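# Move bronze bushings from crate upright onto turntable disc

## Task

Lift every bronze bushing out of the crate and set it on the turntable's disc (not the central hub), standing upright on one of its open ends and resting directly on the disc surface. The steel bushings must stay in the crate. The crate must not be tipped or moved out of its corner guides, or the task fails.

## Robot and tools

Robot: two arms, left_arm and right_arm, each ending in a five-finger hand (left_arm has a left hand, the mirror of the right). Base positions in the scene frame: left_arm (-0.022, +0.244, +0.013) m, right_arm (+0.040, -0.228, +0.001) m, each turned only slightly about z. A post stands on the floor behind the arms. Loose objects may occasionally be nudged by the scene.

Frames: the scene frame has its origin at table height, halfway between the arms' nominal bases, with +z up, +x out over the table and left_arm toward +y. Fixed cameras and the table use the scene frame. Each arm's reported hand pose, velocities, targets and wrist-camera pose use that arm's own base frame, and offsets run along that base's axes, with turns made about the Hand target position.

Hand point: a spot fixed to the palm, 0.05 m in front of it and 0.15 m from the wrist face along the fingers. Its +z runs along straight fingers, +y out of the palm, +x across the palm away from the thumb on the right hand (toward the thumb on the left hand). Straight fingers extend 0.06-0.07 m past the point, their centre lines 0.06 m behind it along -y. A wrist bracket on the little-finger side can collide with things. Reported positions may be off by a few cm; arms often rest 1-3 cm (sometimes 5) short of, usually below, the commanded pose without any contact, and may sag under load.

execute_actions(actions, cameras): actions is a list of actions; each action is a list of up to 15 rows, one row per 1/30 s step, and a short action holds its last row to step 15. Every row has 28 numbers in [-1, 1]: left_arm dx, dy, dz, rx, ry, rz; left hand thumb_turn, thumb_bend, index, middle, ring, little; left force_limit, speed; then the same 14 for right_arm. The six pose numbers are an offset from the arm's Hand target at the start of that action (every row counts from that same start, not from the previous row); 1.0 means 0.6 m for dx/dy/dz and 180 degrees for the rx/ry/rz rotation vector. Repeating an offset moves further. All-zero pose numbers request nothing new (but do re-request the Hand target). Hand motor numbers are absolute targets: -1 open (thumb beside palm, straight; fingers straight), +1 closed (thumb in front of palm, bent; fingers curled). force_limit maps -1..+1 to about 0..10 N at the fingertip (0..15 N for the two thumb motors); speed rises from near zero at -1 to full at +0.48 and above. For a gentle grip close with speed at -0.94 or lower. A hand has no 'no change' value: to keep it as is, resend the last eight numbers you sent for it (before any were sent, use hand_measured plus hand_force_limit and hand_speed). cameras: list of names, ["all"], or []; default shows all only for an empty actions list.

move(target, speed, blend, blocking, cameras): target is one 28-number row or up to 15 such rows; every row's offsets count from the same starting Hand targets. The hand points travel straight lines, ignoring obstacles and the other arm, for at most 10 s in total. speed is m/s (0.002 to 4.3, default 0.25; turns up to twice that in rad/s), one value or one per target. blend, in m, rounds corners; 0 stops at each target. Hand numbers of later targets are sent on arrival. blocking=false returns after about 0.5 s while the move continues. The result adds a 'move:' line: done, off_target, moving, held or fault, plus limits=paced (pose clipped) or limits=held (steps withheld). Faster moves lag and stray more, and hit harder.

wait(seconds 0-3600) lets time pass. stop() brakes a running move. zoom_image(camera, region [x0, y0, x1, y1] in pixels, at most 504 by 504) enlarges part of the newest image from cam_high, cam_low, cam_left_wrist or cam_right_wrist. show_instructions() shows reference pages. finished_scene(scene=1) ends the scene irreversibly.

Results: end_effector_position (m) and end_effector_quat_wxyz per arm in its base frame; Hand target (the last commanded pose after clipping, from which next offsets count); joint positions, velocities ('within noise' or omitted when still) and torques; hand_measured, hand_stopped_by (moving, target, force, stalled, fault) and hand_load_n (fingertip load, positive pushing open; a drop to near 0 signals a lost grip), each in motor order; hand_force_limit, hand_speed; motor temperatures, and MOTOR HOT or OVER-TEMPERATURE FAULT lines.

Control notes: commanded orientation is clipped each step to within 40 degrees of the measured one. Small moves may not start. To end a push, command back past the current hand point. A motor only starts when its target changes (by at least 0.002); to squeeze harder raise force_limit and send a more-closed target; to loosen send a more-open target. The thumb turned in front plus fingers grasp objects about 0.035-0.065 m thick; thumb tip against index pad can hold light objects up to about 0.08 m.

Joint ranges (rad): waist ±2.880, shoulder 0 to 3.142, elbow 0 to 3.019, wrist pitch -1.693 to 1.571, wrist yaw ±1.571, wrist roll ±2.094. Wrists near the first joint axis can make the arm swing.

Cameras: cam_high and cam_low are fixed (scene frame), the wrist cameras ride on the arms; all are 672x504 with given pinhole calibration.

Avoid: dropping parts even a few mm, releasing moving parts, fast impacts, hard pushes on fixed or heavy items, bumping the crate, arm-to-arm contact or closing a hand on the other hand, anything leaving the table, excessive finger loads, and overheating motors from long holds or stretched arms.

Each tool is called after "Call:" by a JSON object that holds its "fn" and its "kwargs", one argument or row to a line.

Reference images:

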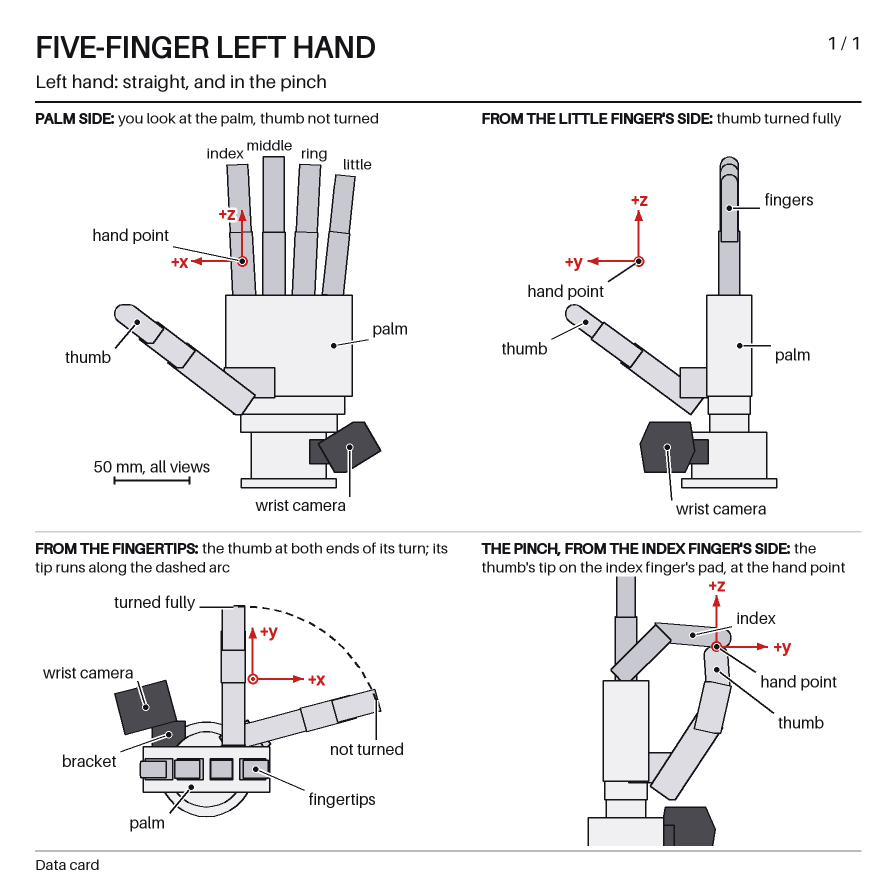

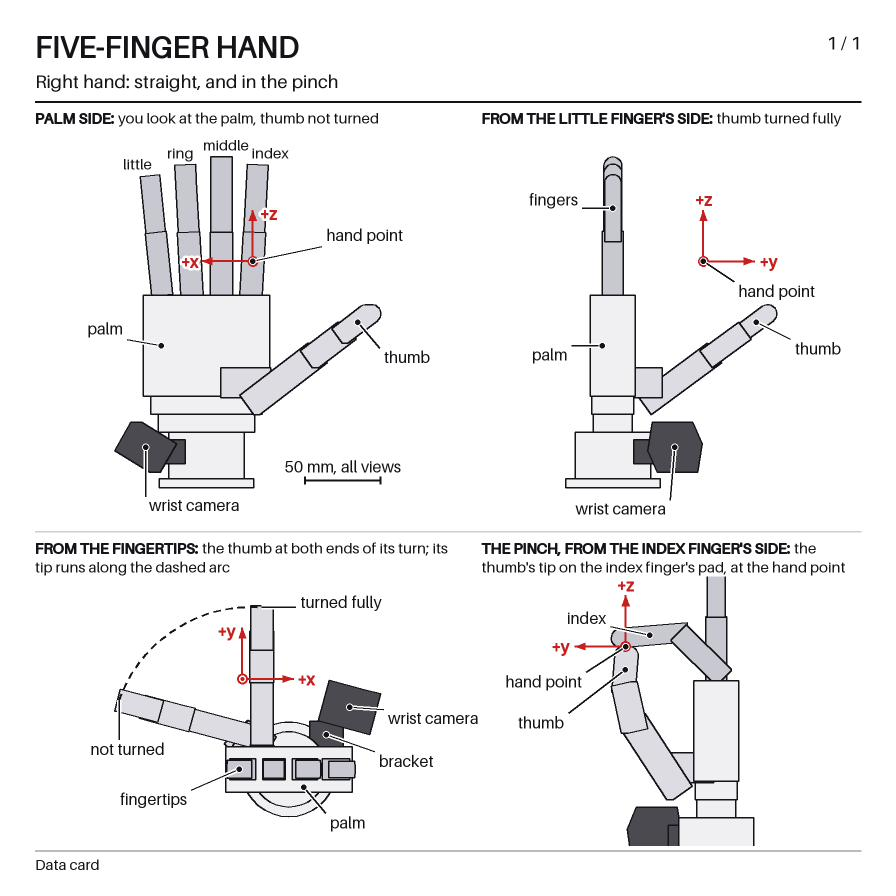

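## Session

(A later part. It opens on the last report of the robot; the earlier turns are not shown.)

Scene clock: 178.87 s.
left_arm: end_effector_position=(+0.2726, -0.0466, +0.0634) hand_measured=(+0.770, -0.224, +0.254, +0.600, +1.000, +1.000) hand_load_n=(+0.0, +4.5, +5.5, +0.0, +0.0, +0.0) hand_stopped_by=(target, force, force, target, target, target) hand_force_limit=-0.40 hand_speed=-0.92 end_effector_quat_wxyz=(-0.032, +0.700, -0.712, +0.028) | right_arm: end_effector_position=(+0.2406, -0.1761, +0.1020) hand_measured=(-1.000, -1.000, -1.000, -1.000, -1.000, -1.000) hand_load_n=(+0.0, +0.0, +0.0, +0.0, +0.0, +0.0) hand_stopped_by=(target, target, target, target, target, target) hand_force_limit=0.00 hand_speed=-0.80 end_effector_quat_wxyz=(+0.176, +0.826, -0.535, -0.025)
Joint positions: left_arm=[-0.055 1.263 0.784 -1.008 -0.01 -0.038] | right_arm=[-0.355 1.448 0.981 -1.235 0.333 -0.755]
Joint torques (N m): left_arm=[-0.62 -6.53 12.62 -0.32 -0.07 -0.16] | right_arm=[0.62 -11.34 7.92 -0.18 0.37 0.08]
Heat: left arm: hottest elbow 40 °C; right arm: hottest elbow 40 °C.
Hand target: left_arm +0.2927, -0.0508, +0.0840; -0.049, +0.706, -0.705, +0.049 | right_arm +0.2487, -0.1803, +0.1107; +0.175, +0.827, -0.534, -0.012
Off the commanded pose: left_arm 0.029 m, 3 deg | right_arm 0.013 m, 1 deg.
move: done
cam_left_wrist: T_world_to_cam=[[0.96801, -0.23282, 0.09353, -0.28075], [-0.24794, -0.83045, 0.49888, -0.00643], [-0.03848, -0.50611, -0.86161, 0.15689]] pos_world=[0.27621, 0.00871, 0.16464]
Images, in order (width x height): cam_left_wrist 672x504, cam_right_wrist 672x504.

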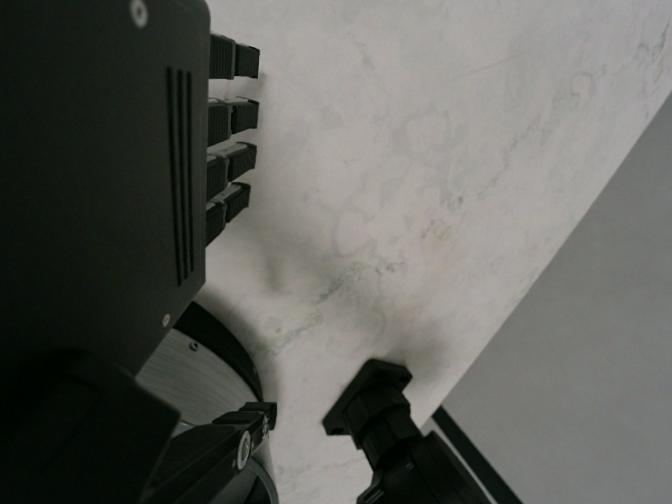

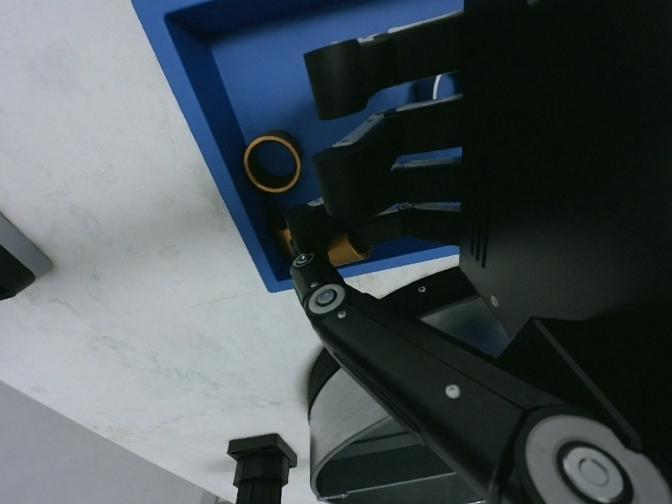

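Call:
{"fn": "move", "kwargs": {
  "target": [
    [0,0,0.2,0,0,0,0.77,0.0,0.6,0.6,1,1,-0.4,-0.92,0,0,0,0,0,0,-1,-1,-1,-1,-1,-1,0,-0.8]
  ],
  "cameras": ["cam_right_wrist","cam_high"],
  "speed": 0.1
}}

Call:
{"fn": "zoom_image", "kwargs": {
  "camera": "cam_right_wrist",
  "region": [200, 120, 440, 340]
}}

Call:
{"fn": "zoom_image", "kwargs": {
  "camera": "cam_high",
  "region": [120, 130, 420, 400]
}}

Scene clock: 183.33 s.
left_arm: end_effector_position=(+0.2795, -0.0469, +0.1817) hand_measured=(+0.770, -0.224, +0.254, +0.600, +1.000, +1.000) hand_load_n=(+0.0, +4.5, +6.0, +0.0, +0.0, +0.0) hand_stopped_by=(target, force, force, target, target, target) hand_force_limit=-0.40 hand_speed=-0.92 end_effector_quat_wxyz=(-0.032, +0.700, -0.712, +0.028) | right_arm: end_effector_position=(+0.2406, -0.1761, +0.1020) hand_measured=(-1.000, -1.000, -1.000, -1.000, -1.000, -1.000) hand_load_n=(+0.0, +0.0, +0.0, +0.0, +0.0, +0.0) hand_stopped_by=(target, target, target, target, target, target) hand_force_limit=0.00 hand_speed=-0.80 end_effector_quat_wxyz=(+0.176, +0.826, -0.535, -0.025)
Joint positions: left_arm=[-0.055 1.177 1.041 -1.35 -0.01 -0.038] | right_arm=[-0.355 1.448 0.981 -1.235 0.333 -0.755]
Joint torques (N m): left_arm=[-0.67 -6.07 13.76 -0.34 -0.07 -0.15] | right_arm=[0.62 -11.34 7.92 -0.18 0.37 0.08]
Heat: left arm: hottest elbow 42 °C; right arm: hottest elbow 40 °C.
Hand target: left_arm +0.2927, -0.0508, +0.2040; -0.049, +0.706, -0.705, +0.049 | right_arm +0.2487, -0.1803, +0.1107; +0.175, +0.827, -0.534, -0.012
Off the commanded pose: left_arm 0.026 m, 3 deg | right_arm 0.013 m, 1 deg.
move: off_target (left_arm)
Images, in order (width x height): cam_high 672x504, cam_right_wrist 672x504.

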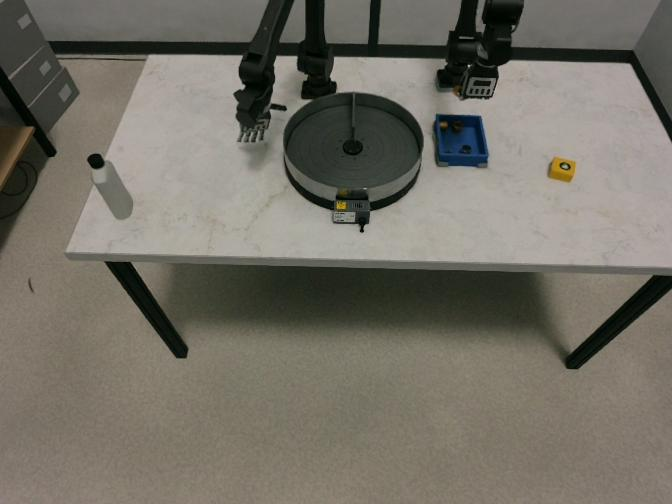

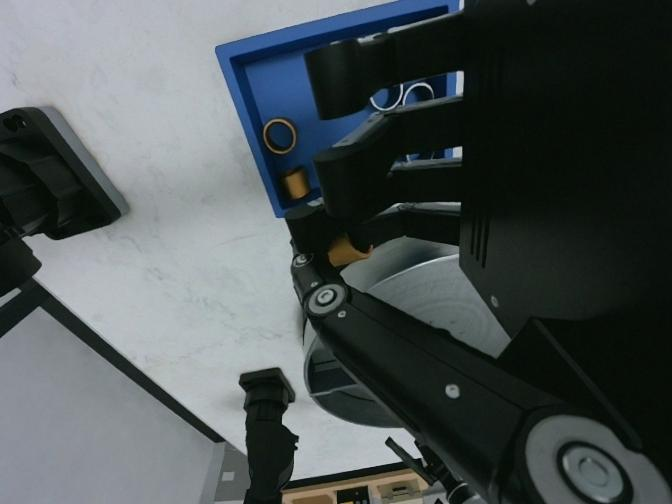

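Scaled by 2.100 from the camera's image (finer frame: 960x720).

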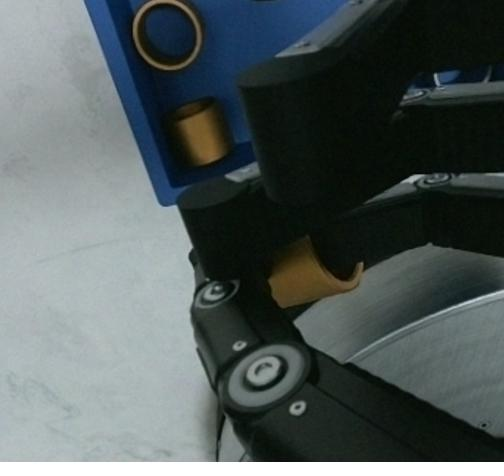

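Scaled by 1.680 from the camera's image (finer frame: 960x720).

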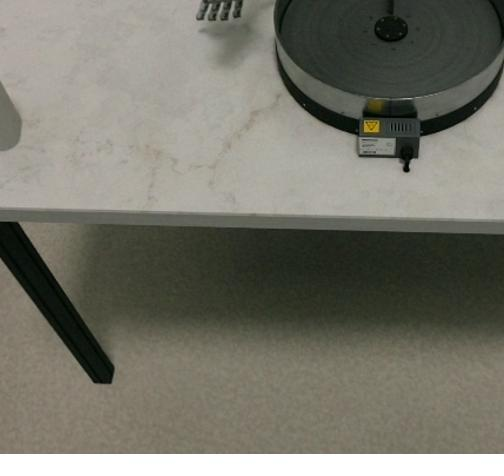

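Call:
{"fn": "move", "kwargs": {
  "target": [
    [0.154,-0.382,0.01,-0.12,-0.3586,-0.1813,0.77,0.0,0.6,0.6,1,1,-0.4,-0.92,0,0,0,0,0,0,-1,-1,-1,-1,-1,-1,0,-0.8]
  ],
  "cameras": ["cam_right_wrist","cam_left_wrist","cam_low","cam_high"],
  "speed": 0.12
}}

Call:
{"fn": "zoom_image", "kwargs": {
  "camera": "cam_right_wrist",
  "region": [200, 120, 440, 340]
}}

Scene clock: 190.30 s.
left_arm: end_effector_position=(+0.3794, -0.2758, +0.1972) hand_measured=(+0.770, -0.224, +0.254, +0.600, +1.000, +1.000) hand_load_n=(+0.0, +4.5, +5.5, +0.0, +0.0, +0.0) hand_stopped_by=(target, force, force, target, target, target) hand_force_limit=-0.40 hand_speed=-0.92 end_effector_quat_wxyz=(+0.262, -0.367, +0.718, -0.530) | right_arm: end_effector_position=(+0.2406, -0.1761, +0.1020) hand_measured=(-1.000, -1.000, -1.000, -1.000, -1.000, -1.000) hand_load_n=(+0.0, +0.0, +0.0, +0.0, +0.0, +0.0) hand_stopped_by=(target, target, target, target, target, target) hand_force_limit=0.00 hand_speed=-0.80 end_effector_quat_wxyz=(+0.176, +0.826, -0.535, -0.025)
Joint positions: left_arm=[-0.517 1.027 0.611 0.108 0.117 0.024] | right_arm=[-0.355 1.448 0.981 -1.235 0.333 -0.755]
Joint torques (N m): left_arm=[-0.56 -3.84 11 3.03 0.16 0.16] | right_arm=[0.56 -11.34 7.92 -0.18 0.37 0.08]
Heat: left arm: hottest elbow 42 °C; right arm: hottest elbow 40 °C.
Hand target: left_arm +0.3851, -0.2800, +0.2100; +0.271, -0.354, +0.710, -0.545 | right_arm +0.2487, -0.1803, +0.1107; +0.175, +0.827, -0.534, -0.012
Off the commanded pose: left_arm 0.015 m, 3 deg | right_arm 0.013 m, 1 deg.
move: off_target (left_arm)
cam_left_wrist: T_world_to_cam=[[0.10616, -0.33175, 0.93738, -0.31672], [-0.94069, -0.33899, -0.01344, 0.26244], [0.32222, -0.88036, -0.34806, -0.18105]] pos_world=[0.33884, -0.17549, 0.2374]

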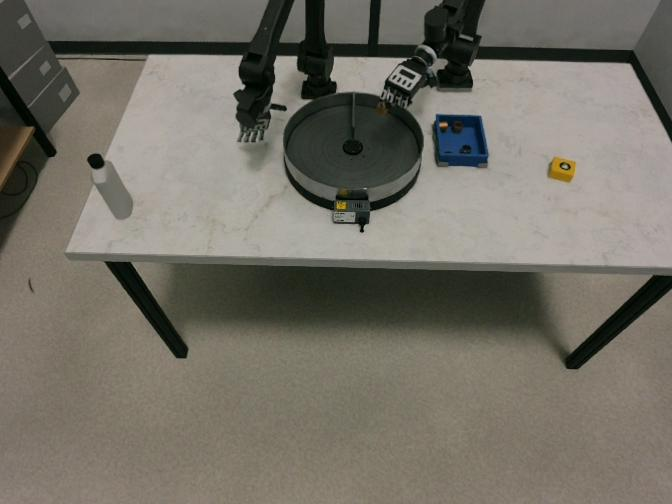

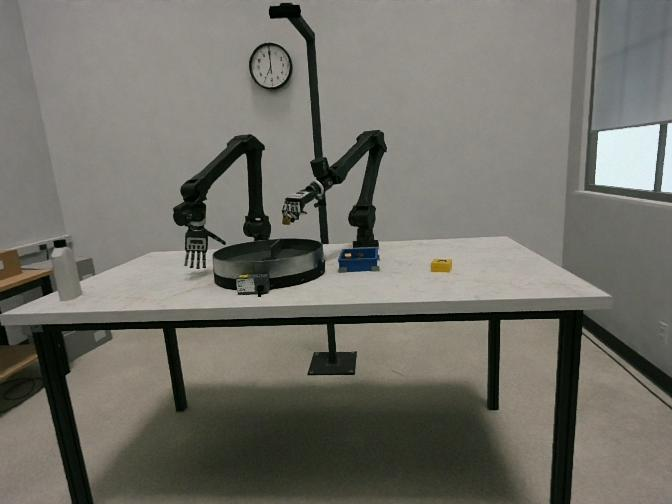

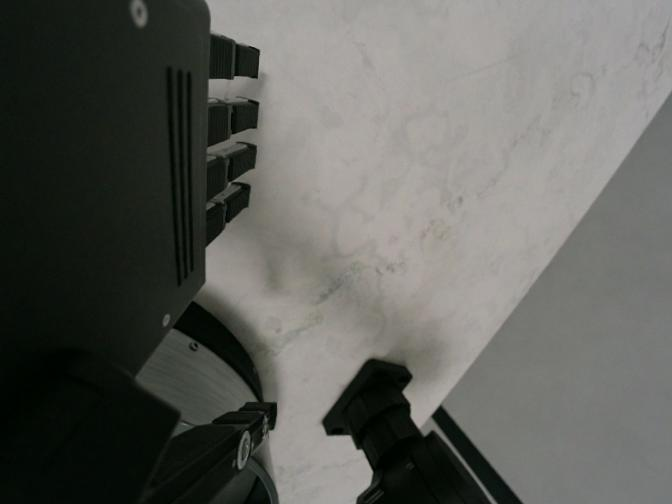

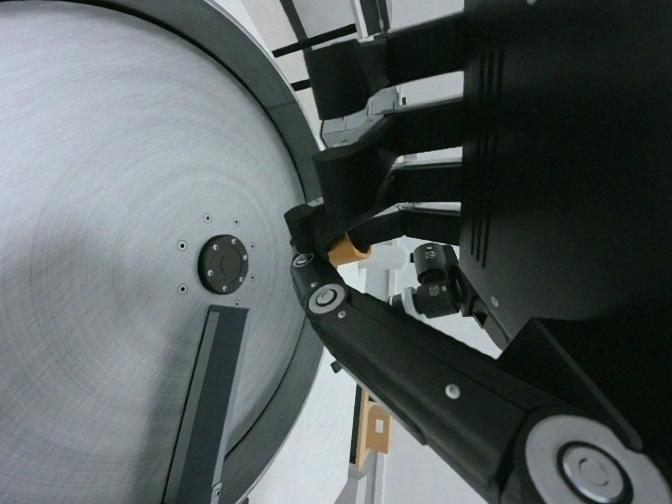

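Scaled by 2.100 from the camera's image (finer frame: 960x720).

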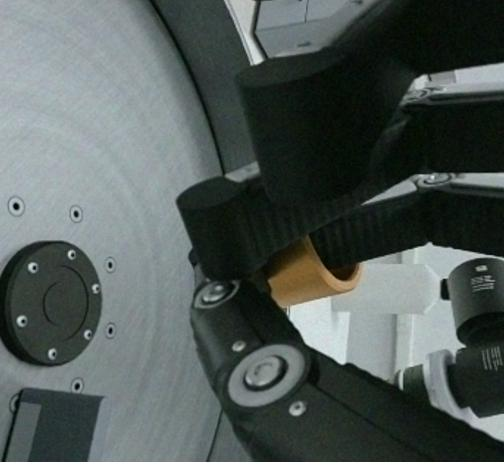

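Call:
{"fn": "zoom_image", "kwargs": {
  "camera": "cam_low",
  "region": [190, 160, 390, 310]
}}

Call:
{"fn": "zoom_image", "kwargs": {
  "camera": "cam_high",
  "region": [270, 50, 450, 230]
}}

Scaled by 2.520 from the camera's image (finer frame: 960x720).

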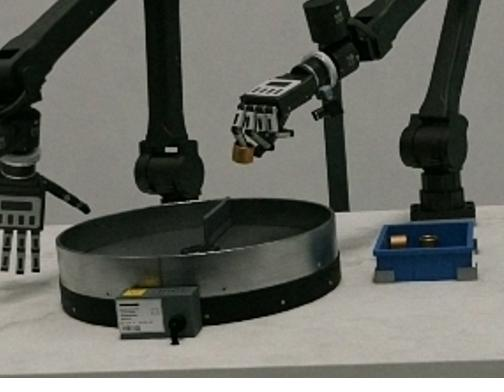

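Scaled by 2.800 from the camera's image (finer frame: 960x720).

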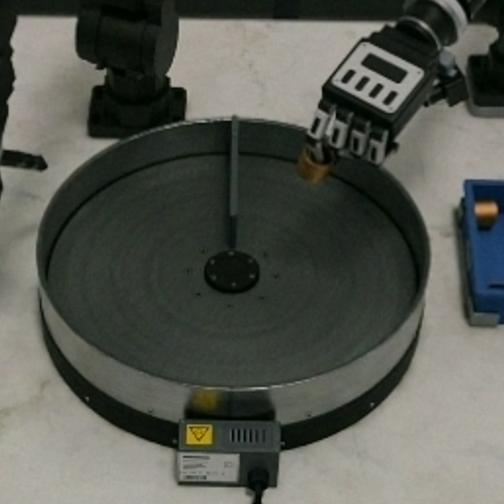

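Call:
{"fn": "zoom_image", "kwargs": {
  "camera": "cam_low",
  "region": [270, 190, 310, 230]
}}

Call:
{"fn": "zoom_image", "kwargs": {
  "camera": "cam_high",
  "region": [355, 80, 415, 125]
}}

Scaled by 12.600 from the camera's image (finer frame: 960x720).

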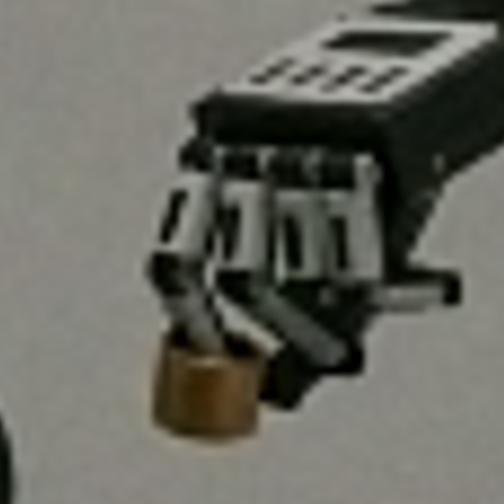

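Scaled by 8.400 from the camera's image (finer frame: 960x720).

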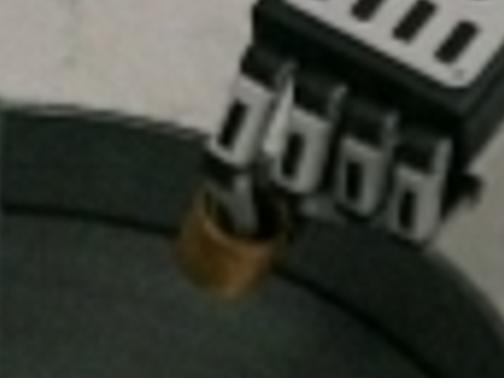

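Call:
{"fn": "move", "kwargs": {
  "target": [
    [0.118,-0.123,-0.095,0.032,-0.08,0,0.77,0.0,0.6,0.6,1,1,-0.4,-0.92,0,0,0,0,0,0,-1,-1,-1,-1,-1,-1,0,-0.8]
  ],
  "cameras": ["cam_right_wrist","cam_left_wrist","cam_low","cam_high"],
  "speed": 0.1
}}

Call:
{"fn": "zoom_image", "kwargs": {
  "camera": "cam_low",
  "region": [240, 200, 310, 260]
}}

Call:
{"fn": "zoom_image", "kwargs": {
  "camera": "cam_high",
  "region": [325, 90, 415, 165]
}}

Scene clock: 200.00 s.
left_arm: end_effector_position=(+0.4339, -0.3413, +0.1179) hand_measured=(+0.770, -0.224, +0.254, +0.600, +1.000, +1.000) hand_load_n=(+0.0, +4.5, +5.5, +0.0, +0.0, +0.0) hand_stopped_by=(target, force, force, target, target, target) hand_force_limit=-0.40 hand_speed=-0.92 end_effector_quat_wxyz=(+0.350, -0.283, +0.722, -0.526) | right_arm: end_effector_position=(+0.2406, -0.1761, +0.1020) hand_measured=(-1.000, -1.000, -1.000, -1.000, -1.000, -1.000) hand_load_n=(+0.0, +0.0, +0.0, +0.0, +0.0, +0.0) hand_stopped_by=(target, target, target, target, target, target) hand_force_limit=0.00 hand_speed=-0.80 end_effector_quat_wxyz=(+0.176, +0.826, -0.535, -0.025)
Joint positions: left_arm=[-0.646 1.441 0.625 0.612 -0.035 0.206] | right_arm=[-0.355 1.448 0.981 -1.235 0.333 -0.755]
Joint torques (N m): left_arm=[-0.5 -7.77 12.4 3.08 -0.13 0.15] | right_arm=[0.62 -11.34 7.92 -0.2 0.38 0.08]
Heat: left arm: hottest elbow 43 °C; right arm: hottest elbow 41 °C.
Hand target: left_arm +0.4559, -0.3538, +0.1530; +0.375, -0.269, +0.697, -0.549 | right_arm +0.2487, -0.1803, +0.1107; +0.175, +0.827, -0.534, -0.012
Off the commanded pose: left_arm 0.043 m, 5 deg | right_arm 0.013 m, 1 deg.
move: off_target (left_arm)
cam_left_wrist: T_world_to_cam=[[-0.09876, -0.44093, 0.89209, -0.21292], [-0.92181, -0.29716, -0.24893, 0.32429], [0.37485, -0.84692, -0.37711, -0.29194]] pos_world=[0.38734, -0.24476, 0.16057]

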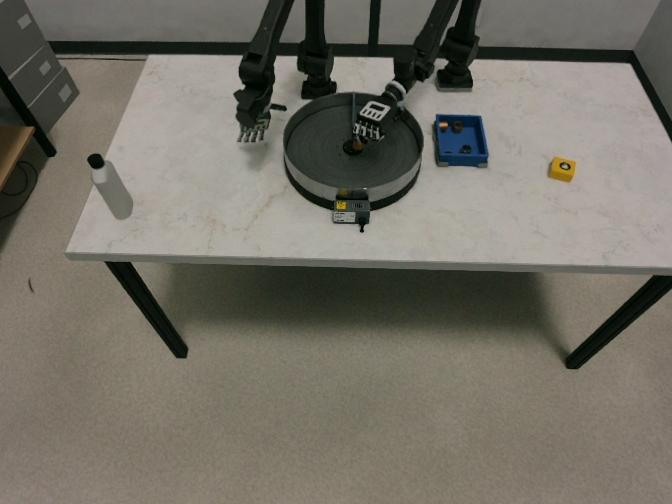

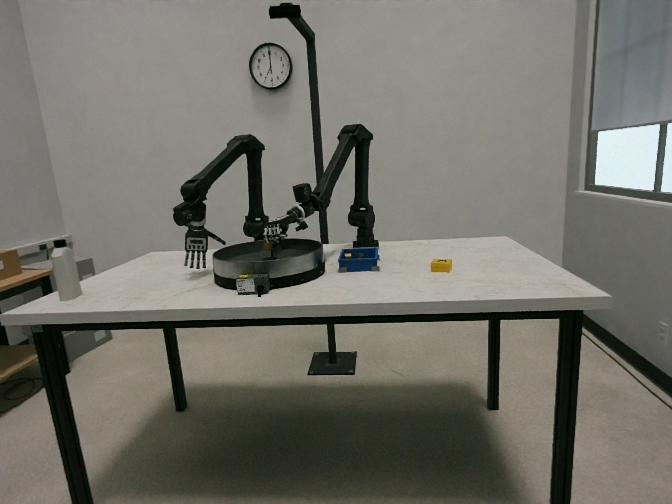

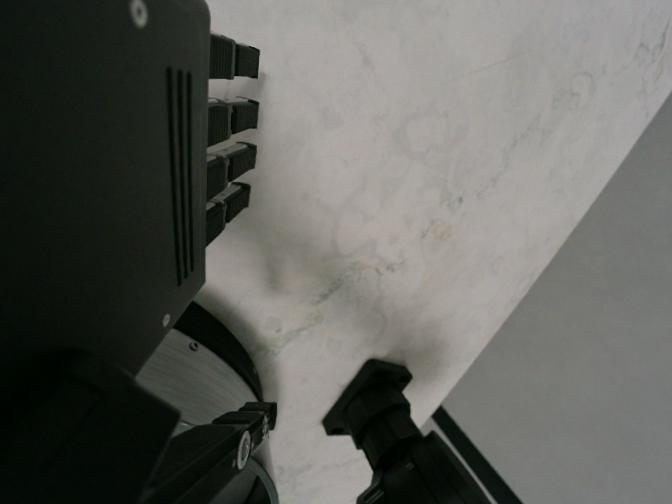

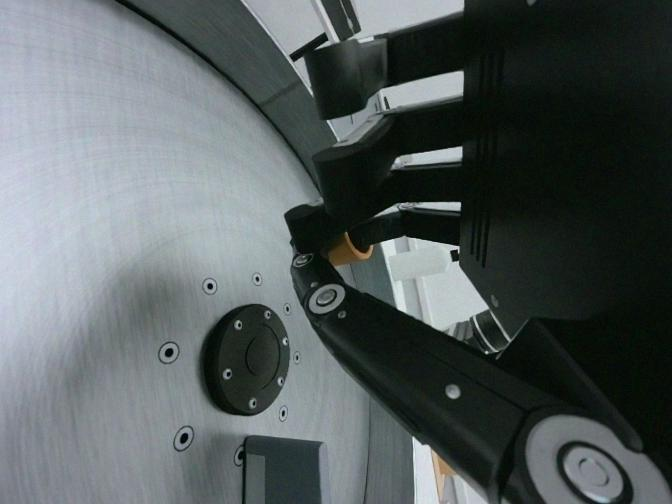

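Scaled by 7.200 from the camera's image (finer frame: 960x720).

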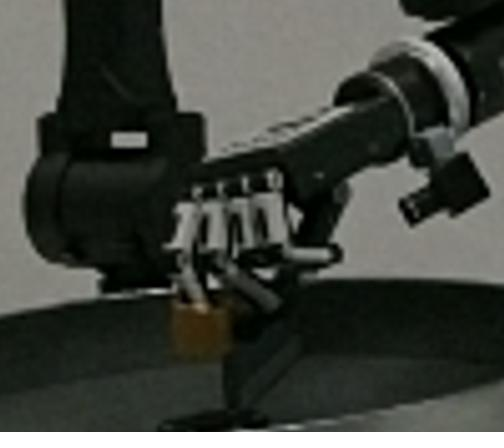

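Scaled by 5.600 from the camera's image (finer frame: 960x720).

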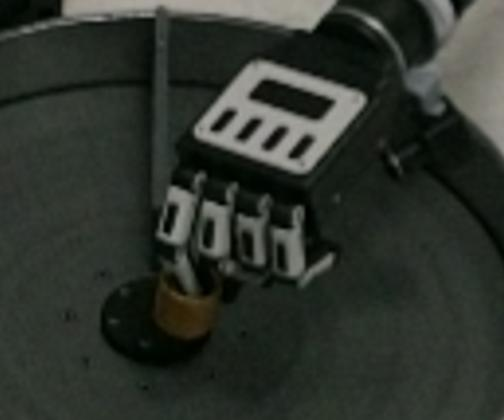

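Call:
{"fn": "move", "kwargs": {
  "target": [
    [0.02,-0.005,-0.067,0,0,0,0.77,0.0,0.6,0.6,1,1,-0.4,-0.92,0,0,0,0,0,0,-1,-1,-1,-1,-1,-1,0,-0.8]
  ],
  "cameras": ["cam_right_wrist","cam_left_wrist","cam_low","cam_high"],
  "speed": 0.06
}}

Call:
{"fn": "zoom_image", "kwargs": {
  "camera": "cam_low",
  "region": [240, 200, 310, 260]
}}

Call:
{"fn": "zoom_image", "kwargs": {
  "camera": "cam_high",
  "region": [325, 90, 415, 165]
}}

Scene clock: 202.17 s.
left_arm: end_effector_position=(+0.4435, -0.3484, +0.0817) hand_measured=(+0.770, -0.224, +0.254, +0.600, +1.000, +1.000) hand_load_n=(+0.0, +4.5, +5.5, +0.0, +0.0, +0.0) hand_stopped_by=(target, force, force, target, target, target) hand_force_limit=-0.40 hand_speed=-0.92 end_effector_quat_wxyz=(+0.351, -0.282, +0.721, -0.527) | right_arm: end_effector_position=(+0.2406, -0.1761, +0.1020) hand_measured=(-1.000, -1.000, -1.000, -1.000, -1.000, -1.000) hand_load_n=(+0.0, +0.0, +0.0, +0.0, +0.0, +0.0) hand_stopped_by=(target, target, target, target, target, target) hand_force_limit=0.00 hand_speed=-0.80 end_effector_quat_wxyz=(+0.176, +0.826, -0.535, -0.025)
Joint positions: left_arm=[-0.646 1.572 0.625 0.747 -0.035 0.208] | right_arm=[-0.355 1.448 0.981 -1.235 0.333 -0.755]
Joint torques (N m): left_arm=[0.56 -8.64 11.14 3.1 0.13 0.15] | right_arm=[0.62 -11.34 7.92 -0.18 0.37 0.08]
Heat: left arm: hottest elbow 43 °C; right arm: hottest elbow 41 °C.
Hand target: left_arm +0.4679, -0.3568, +0.1128; +0.375, -0.269, +0.697, -0.549 | right_arm +0.2487, -0.1803, +0.1107; +0.175, +0.827, -0.534, -0.012
Off the commanded pose: left_arm 0.040 m, 5 deg | right_arm 0.013 m, 1 deg.
move: off_target (left_arm)
cam_left_wrist: T_world_to_cam=[[-0.10286, -0.43955, 0.89231, -0.18056], [-0.92078, -0.29726, -0.25257, 0.32181], [0.37627, -0.84761, -0.37415, -0.31626]] pos_world=[0.39674, -0.25176, 0.12406]

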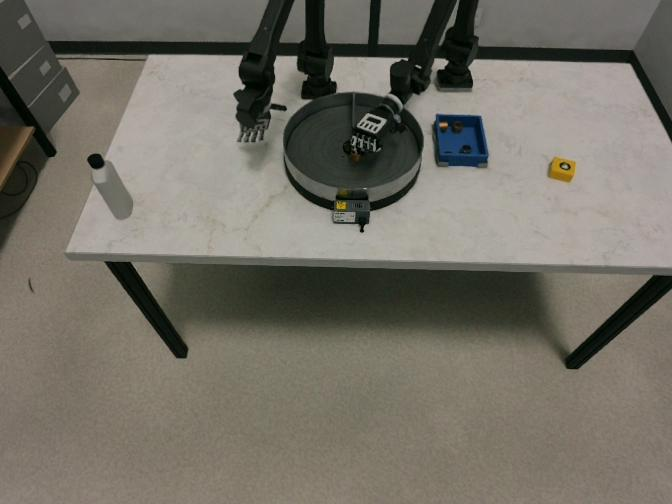

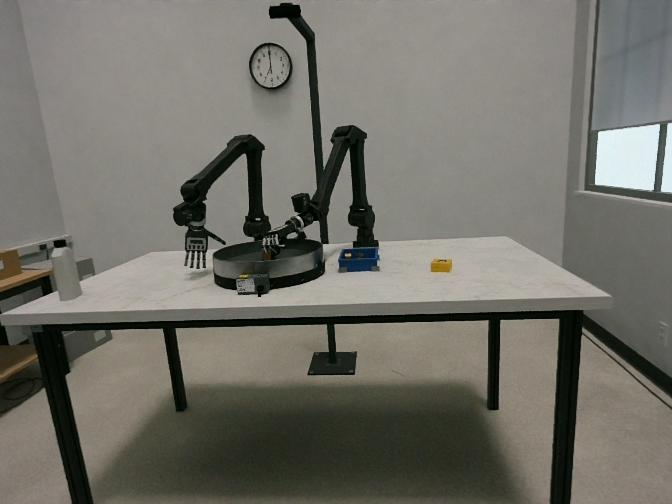

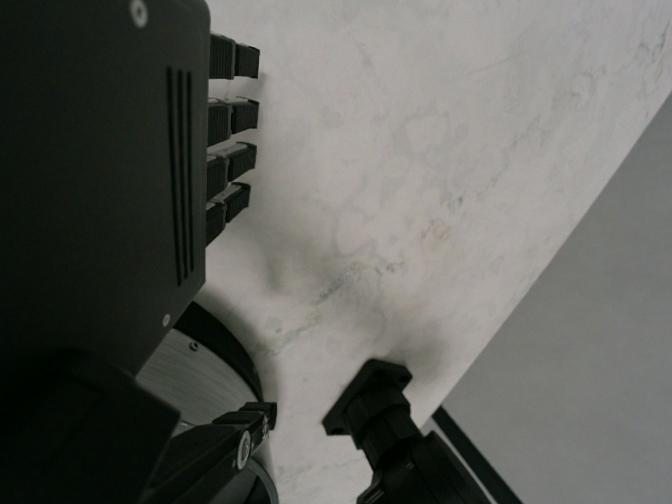

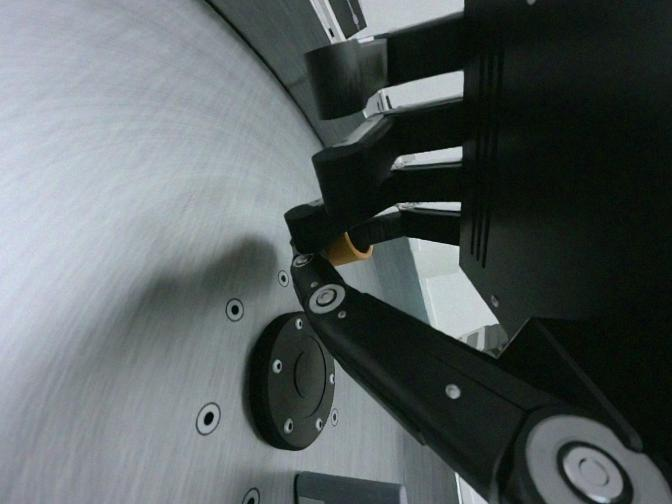

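Scaled by 7.200 from the camera's image (finer frame: 960x720).

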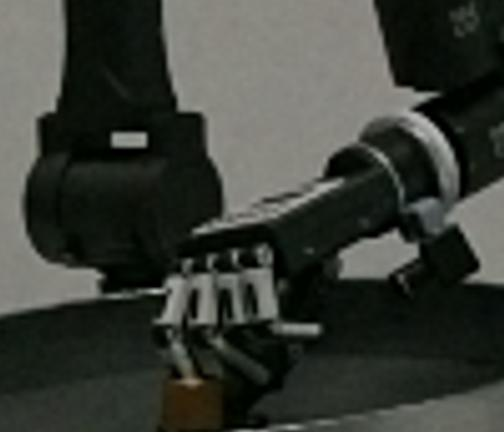

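Scaled by 5.600 from the camera's image (finer frame: 960x720).

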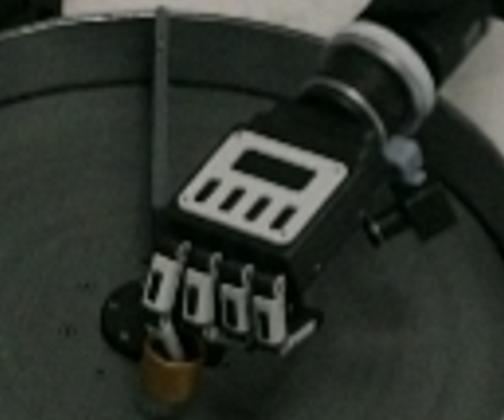

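Call:
{"fn": "move", "kwargs": {
  "target": [
    [0,0,-0.025,0,0,0,0.77,0.0,0.6,0.6,1,1,-0.4,-0.92,0,0,0,0,0,0,-1,-1,-1,-1,-1,-1,0,-0.8]
  ],
  "cameras": ["cam_right_wrist","cam_low","cam_high"],
  "speed": 0.04
}}

Call:
{"fn": "zoom_image", "kwargs": {
  "camera": "cam_high",
  "region": [335, 130, 375, 170]
}}

Scene clock: 203.53 s.
left_arm: end_effector_position=(+0.4463, -0.3505, +0.0711) hand_measured=(+0.770, -0.224, +0.254, +0.600, +1.000, +1.000) hand_load_n=(+0.0, +4.5, +5.5, +0.0, +0.0, +0.0) hand_stopped_by=(target, force, force, target, target, target) hand_force_limit=-0.40 hand_speed=-0.92 end_effector_quat_wxyz=(+0.353, -0.281, +0.718, -0.529) | right_arm: end_effector_position=(+0.2406, -0.1761, +0.1020) hand_measured=(-1.000, -1.000, -1.000, -1.000, -1.000, -1.000) hand_load_n=(+0.0, +0.0, +0.0, +0.0, +0.0, +0.0) hand_stopped_by=(target, target, target, target, target, target) hand_force_limit=0.00 hand_speed=-0.80 end_effector_quat_wxyz=(+0.176, +0.826, -0.535, -0.025)
Joint positions: left_arm=[-0.646 1.615 0.625 0.798 -0.035 0.208] | right_arm=[-0.355 1.448 0.981 -1.235 0.333 -0.755]
Joint torques (N m): left_arm=[0.56 -9.05 10.1 3.1 0.13 0.15] | right_arm=[0.62 -11.34 7.92 -0.2 0.37 0.08]
Heat: left arm: hottest elbow 43 °C; right arm: hottest elbow 41 °C.
Hand target: left_arm +0.4679, -0.3568, +0.0978; +0.375, -0.269, +0.697, -0.549 | right_arm +0.2487, -0.1803, +0.1107; +0.175, +0.827, -0.534, -0.012
Off the commanded pose: left_arm 0.035 m, 4 deg | right_arm 0.013 m, 1 deg.
move: off_target (left_arm)
Images, in order (width x height): cam_high 672x504, cam_low 672x504, cam_right_wrist 672x504.

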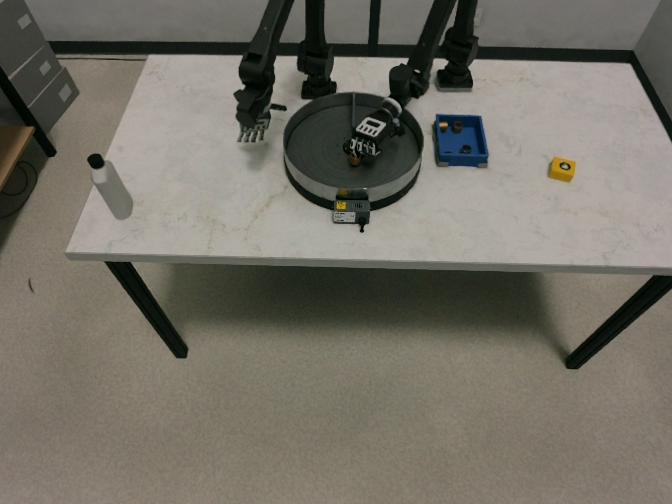

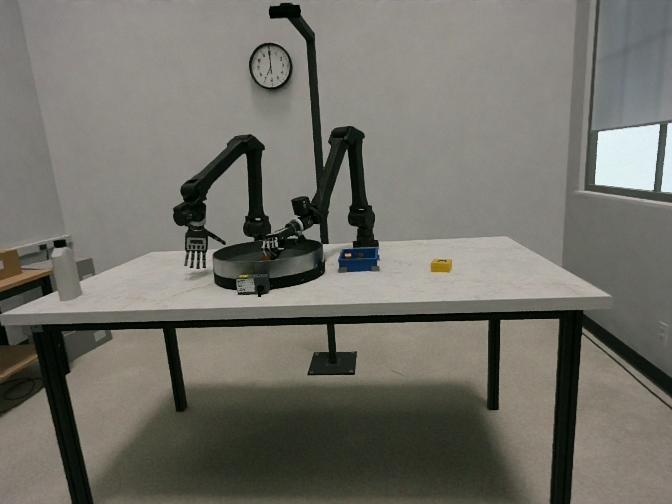

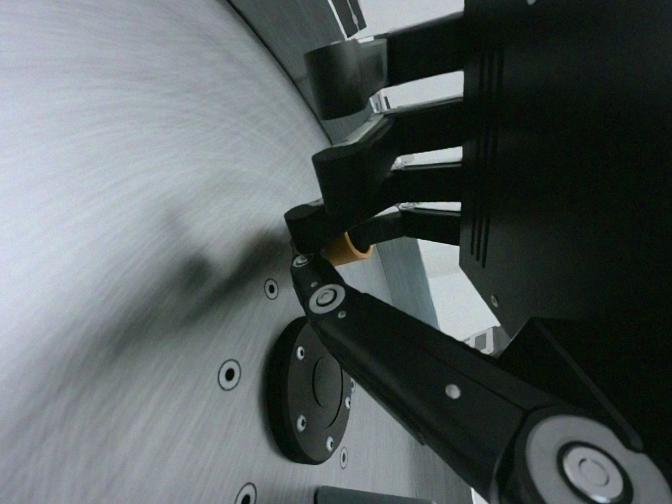

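Scaled by 12.600 from the camera's image (finer frame: 960x720).

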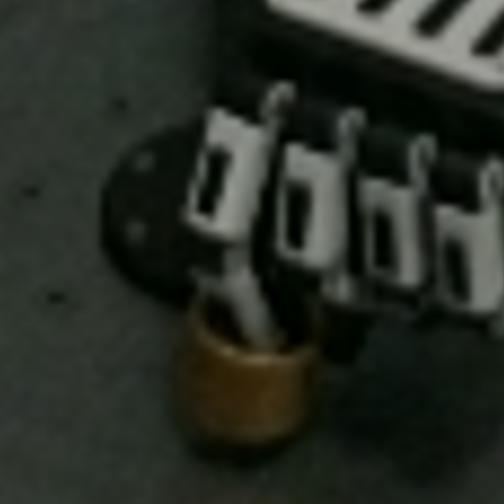

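Call:
{"fn": "move", "kwargs": {
  "target": [
    [0,0,-0.013,0,0,0,0.77,0.0,0.6,0.6,1,1,-0.4,-0.92,0,0,0,0,0,0,-1,-1,-1,-1,-1,-1,0,-0.8]
  ],
  "cameras": ["cam_high"],
  "speed": 0.03
}}

Call:
{"fn": "zoom_image", "kwargs": {
  "camera": "cam_high",
  "region": [335, 130, 375, 170]
}}

Scene clock: 204.80 s.
left_arm: end_effector_position=(+0.4478, -0.3516, +0.0663) hand_measured=(+0.770, -0.224, +0.254, +0.600, +1.000, +1.000) hand_load_n=(+0.0, +4.5, +5.5, +0.0, +0.0, +0.0) hand_stopped_by=(target, force, force, target, target, target) hand_force_limit=-0.40 hand_speed=-0.92 end_effector_quat_wxyz=(+0.354, -0.281, +0.717, -0.531) | right_arm: end_effector_position=(+0.2406, -0.1761, +0.1020) hand_measured=(-1.000, -1.000, -1.000, -1.000, -1.000, -1.000) hand_load_n=(+0.5, +0.0, +0.0, +0.0, +0.0, +0.0) hand_stopped_by=(target, target, target, target, target, target) hand_force_limit=0.00 hand_speed=-0.80 end_effector_quat_wxyz=(+0.176, +0.826, -0.535, -0.025)
Joint positions: left_arm=[-0.646 1.636 0.625 0.826 -0.035 0.208] | right_arm=[-0.355 1.448 0.981 -1.235 0.333 -0.755]
Joint torques (N m): left_arm=[0.5 -8.94 9.66 3.1 0.13 0.15] | right_arm=[0.56 -11.34 7.92 -0.18 0.38 0.08]
Heat: left arm: hottest elbow 42 °C; right arm: hottest elbow 41 °C.
Hand target: left_arm +0.4679, -0.3568, +0.0900; +0.375, -0.269, +0.697, -0.549 | right_arm +0.2487, -0.1803, +0.1107; +0.175, +0.827, -0.534, -0.012
Off the commanded pose: left_arm 0.032 m, 4 deg | right_arm 0.013 m, 1 deg.
move: off_target (left_arm)

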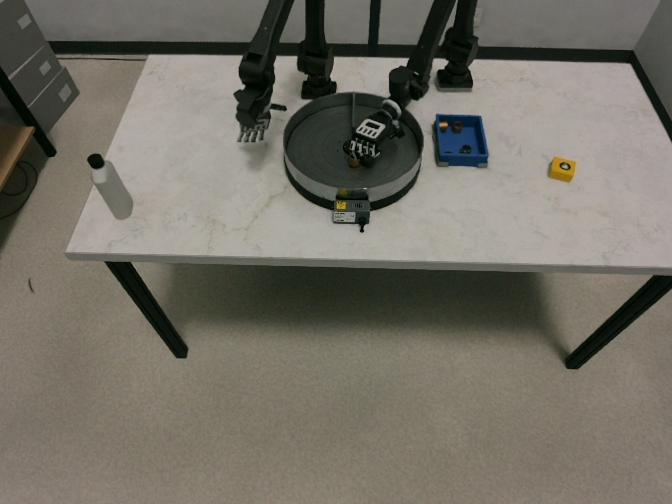

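Scaled by 12.600 from the camera's image (finer frame: 960x720).

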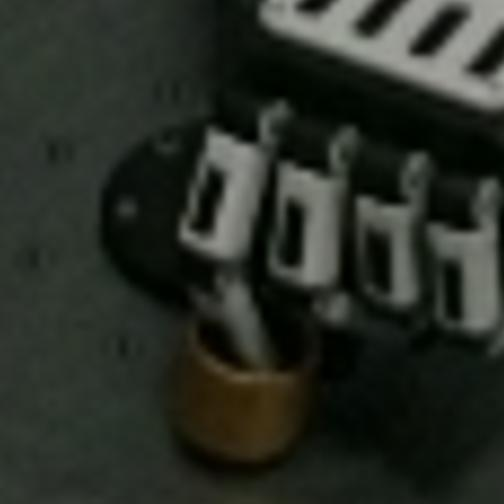

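Call:
{"fn": "move", "kwargs": {
  "target": [
    [0,0,-0.01,0,0,0,0.77,0.0,0.6,0.6,1,1,-0.4,-0.92,0,0,0,0,0,0,-1,-1,-1,-1,-1,-1,0,-0.8]
  ],
  "cameras": ["cam_high","cam_right_wrist"],
  "speed": 0.03
}}

Call:
{"fn": "zoom_image", "kwargs": {
  "camera": "cam_high",
  "region": [335, 130, 375, 170]
}}

Call:
{"fn": "zoom_image", "kwargs": {
  "camera": "cam_right_wrist",
  "region": [200, 120, 440, 340]
}}

Scene clock: 206.03 s.
left_arm: end_effector_position=(+0.4485, -0.3525, +0.0621) hand_measured=(+0.770, -0.224, +0.254, +0.600, +1.000, +1.000) hand_load_n=(+0.0, +4.5, +6.0, +0.0, +0.0, +0.0) hand_stopped_by=(target, force, force, target, target, target) hand_force_limit=-0.40 hand_speed=-0.92 end_effector_quat_wxyz=(+0.354, -0.280, +0.716, -0.533) | right_arm: end_effector_position=(+0.2406, -0.1761, +0.1020) hand_measured=(-1.000, -1.000, -1.000, -1.000, -1.000, -1.000) hand_load_n=(+0.0, +0.0, +0.0, +0.0, +0.0, +0.0) hand_stopped_by=(target, target, target, target, target, target) hand_force_limit=0.00 hand_speed=-0.80 end_effector_quat_wxyz=(+0.176, +0.826, -0.535, -0.025)
Joint positions: left_arm=[-0.646 1.653 0.625 0.845 -0.033 0.208] | right_arm=[-0.355 1.448 0.981 -1.235 0.333 -0.755]
Joint torques (N m): left_arm=[0.56 -9 9.31 3.11 0.13 0.14] | right_arm=[0.62 -11.34 7.91 -0.2 0.37 0.08]
Heat: left arm: hottest elbow 42 °C; right arm: hottest elbow 41 °C.
Hand target: left_arm +0.4679, -0.3568, +0.0840; +0.375, -0.269, +0.697, -0.549 | right_arm +0.2487, -0.1803, +0.1107; +0.175, +0.827, -0.534, -0.012
Off the commanded pose: left_arm 0.030 m, 4 deg | right_arm 0.013 m, 1 deg.
move: off_target (left_arm)

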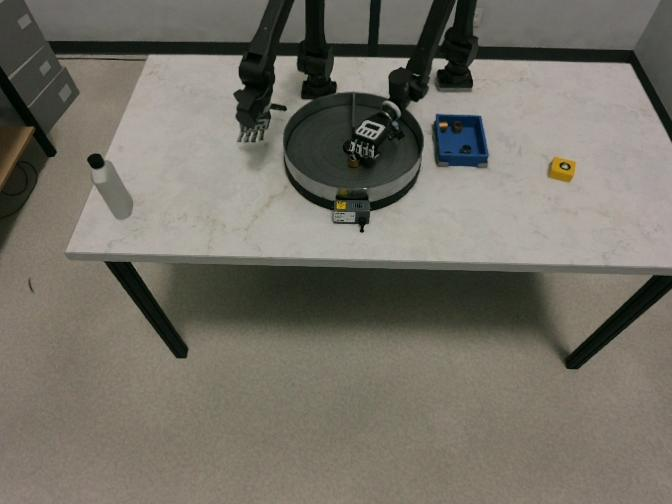

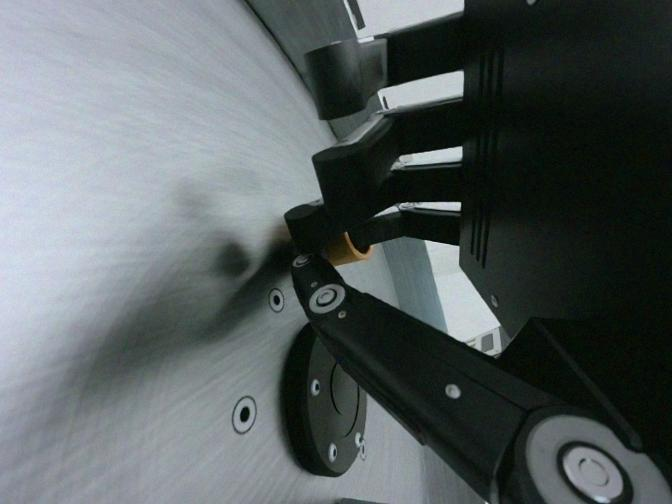

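Scaled by 12.600 from the camera's image (finer frame: 960x720).

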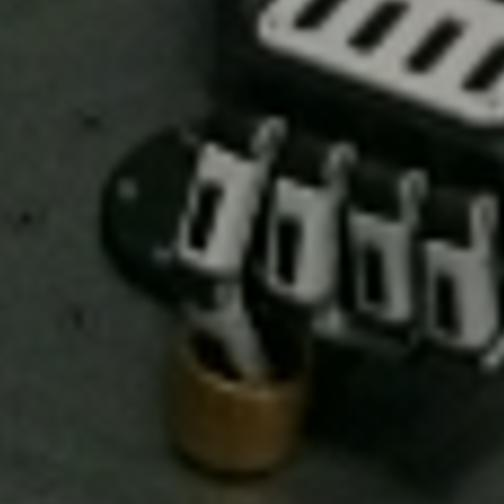

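Scaled by 2.100 from the camera's image (finer frame: 960x720).

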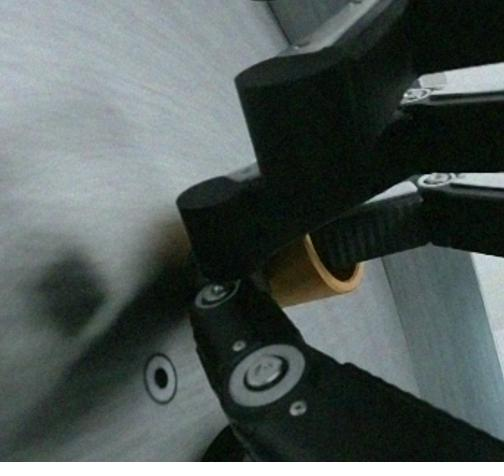

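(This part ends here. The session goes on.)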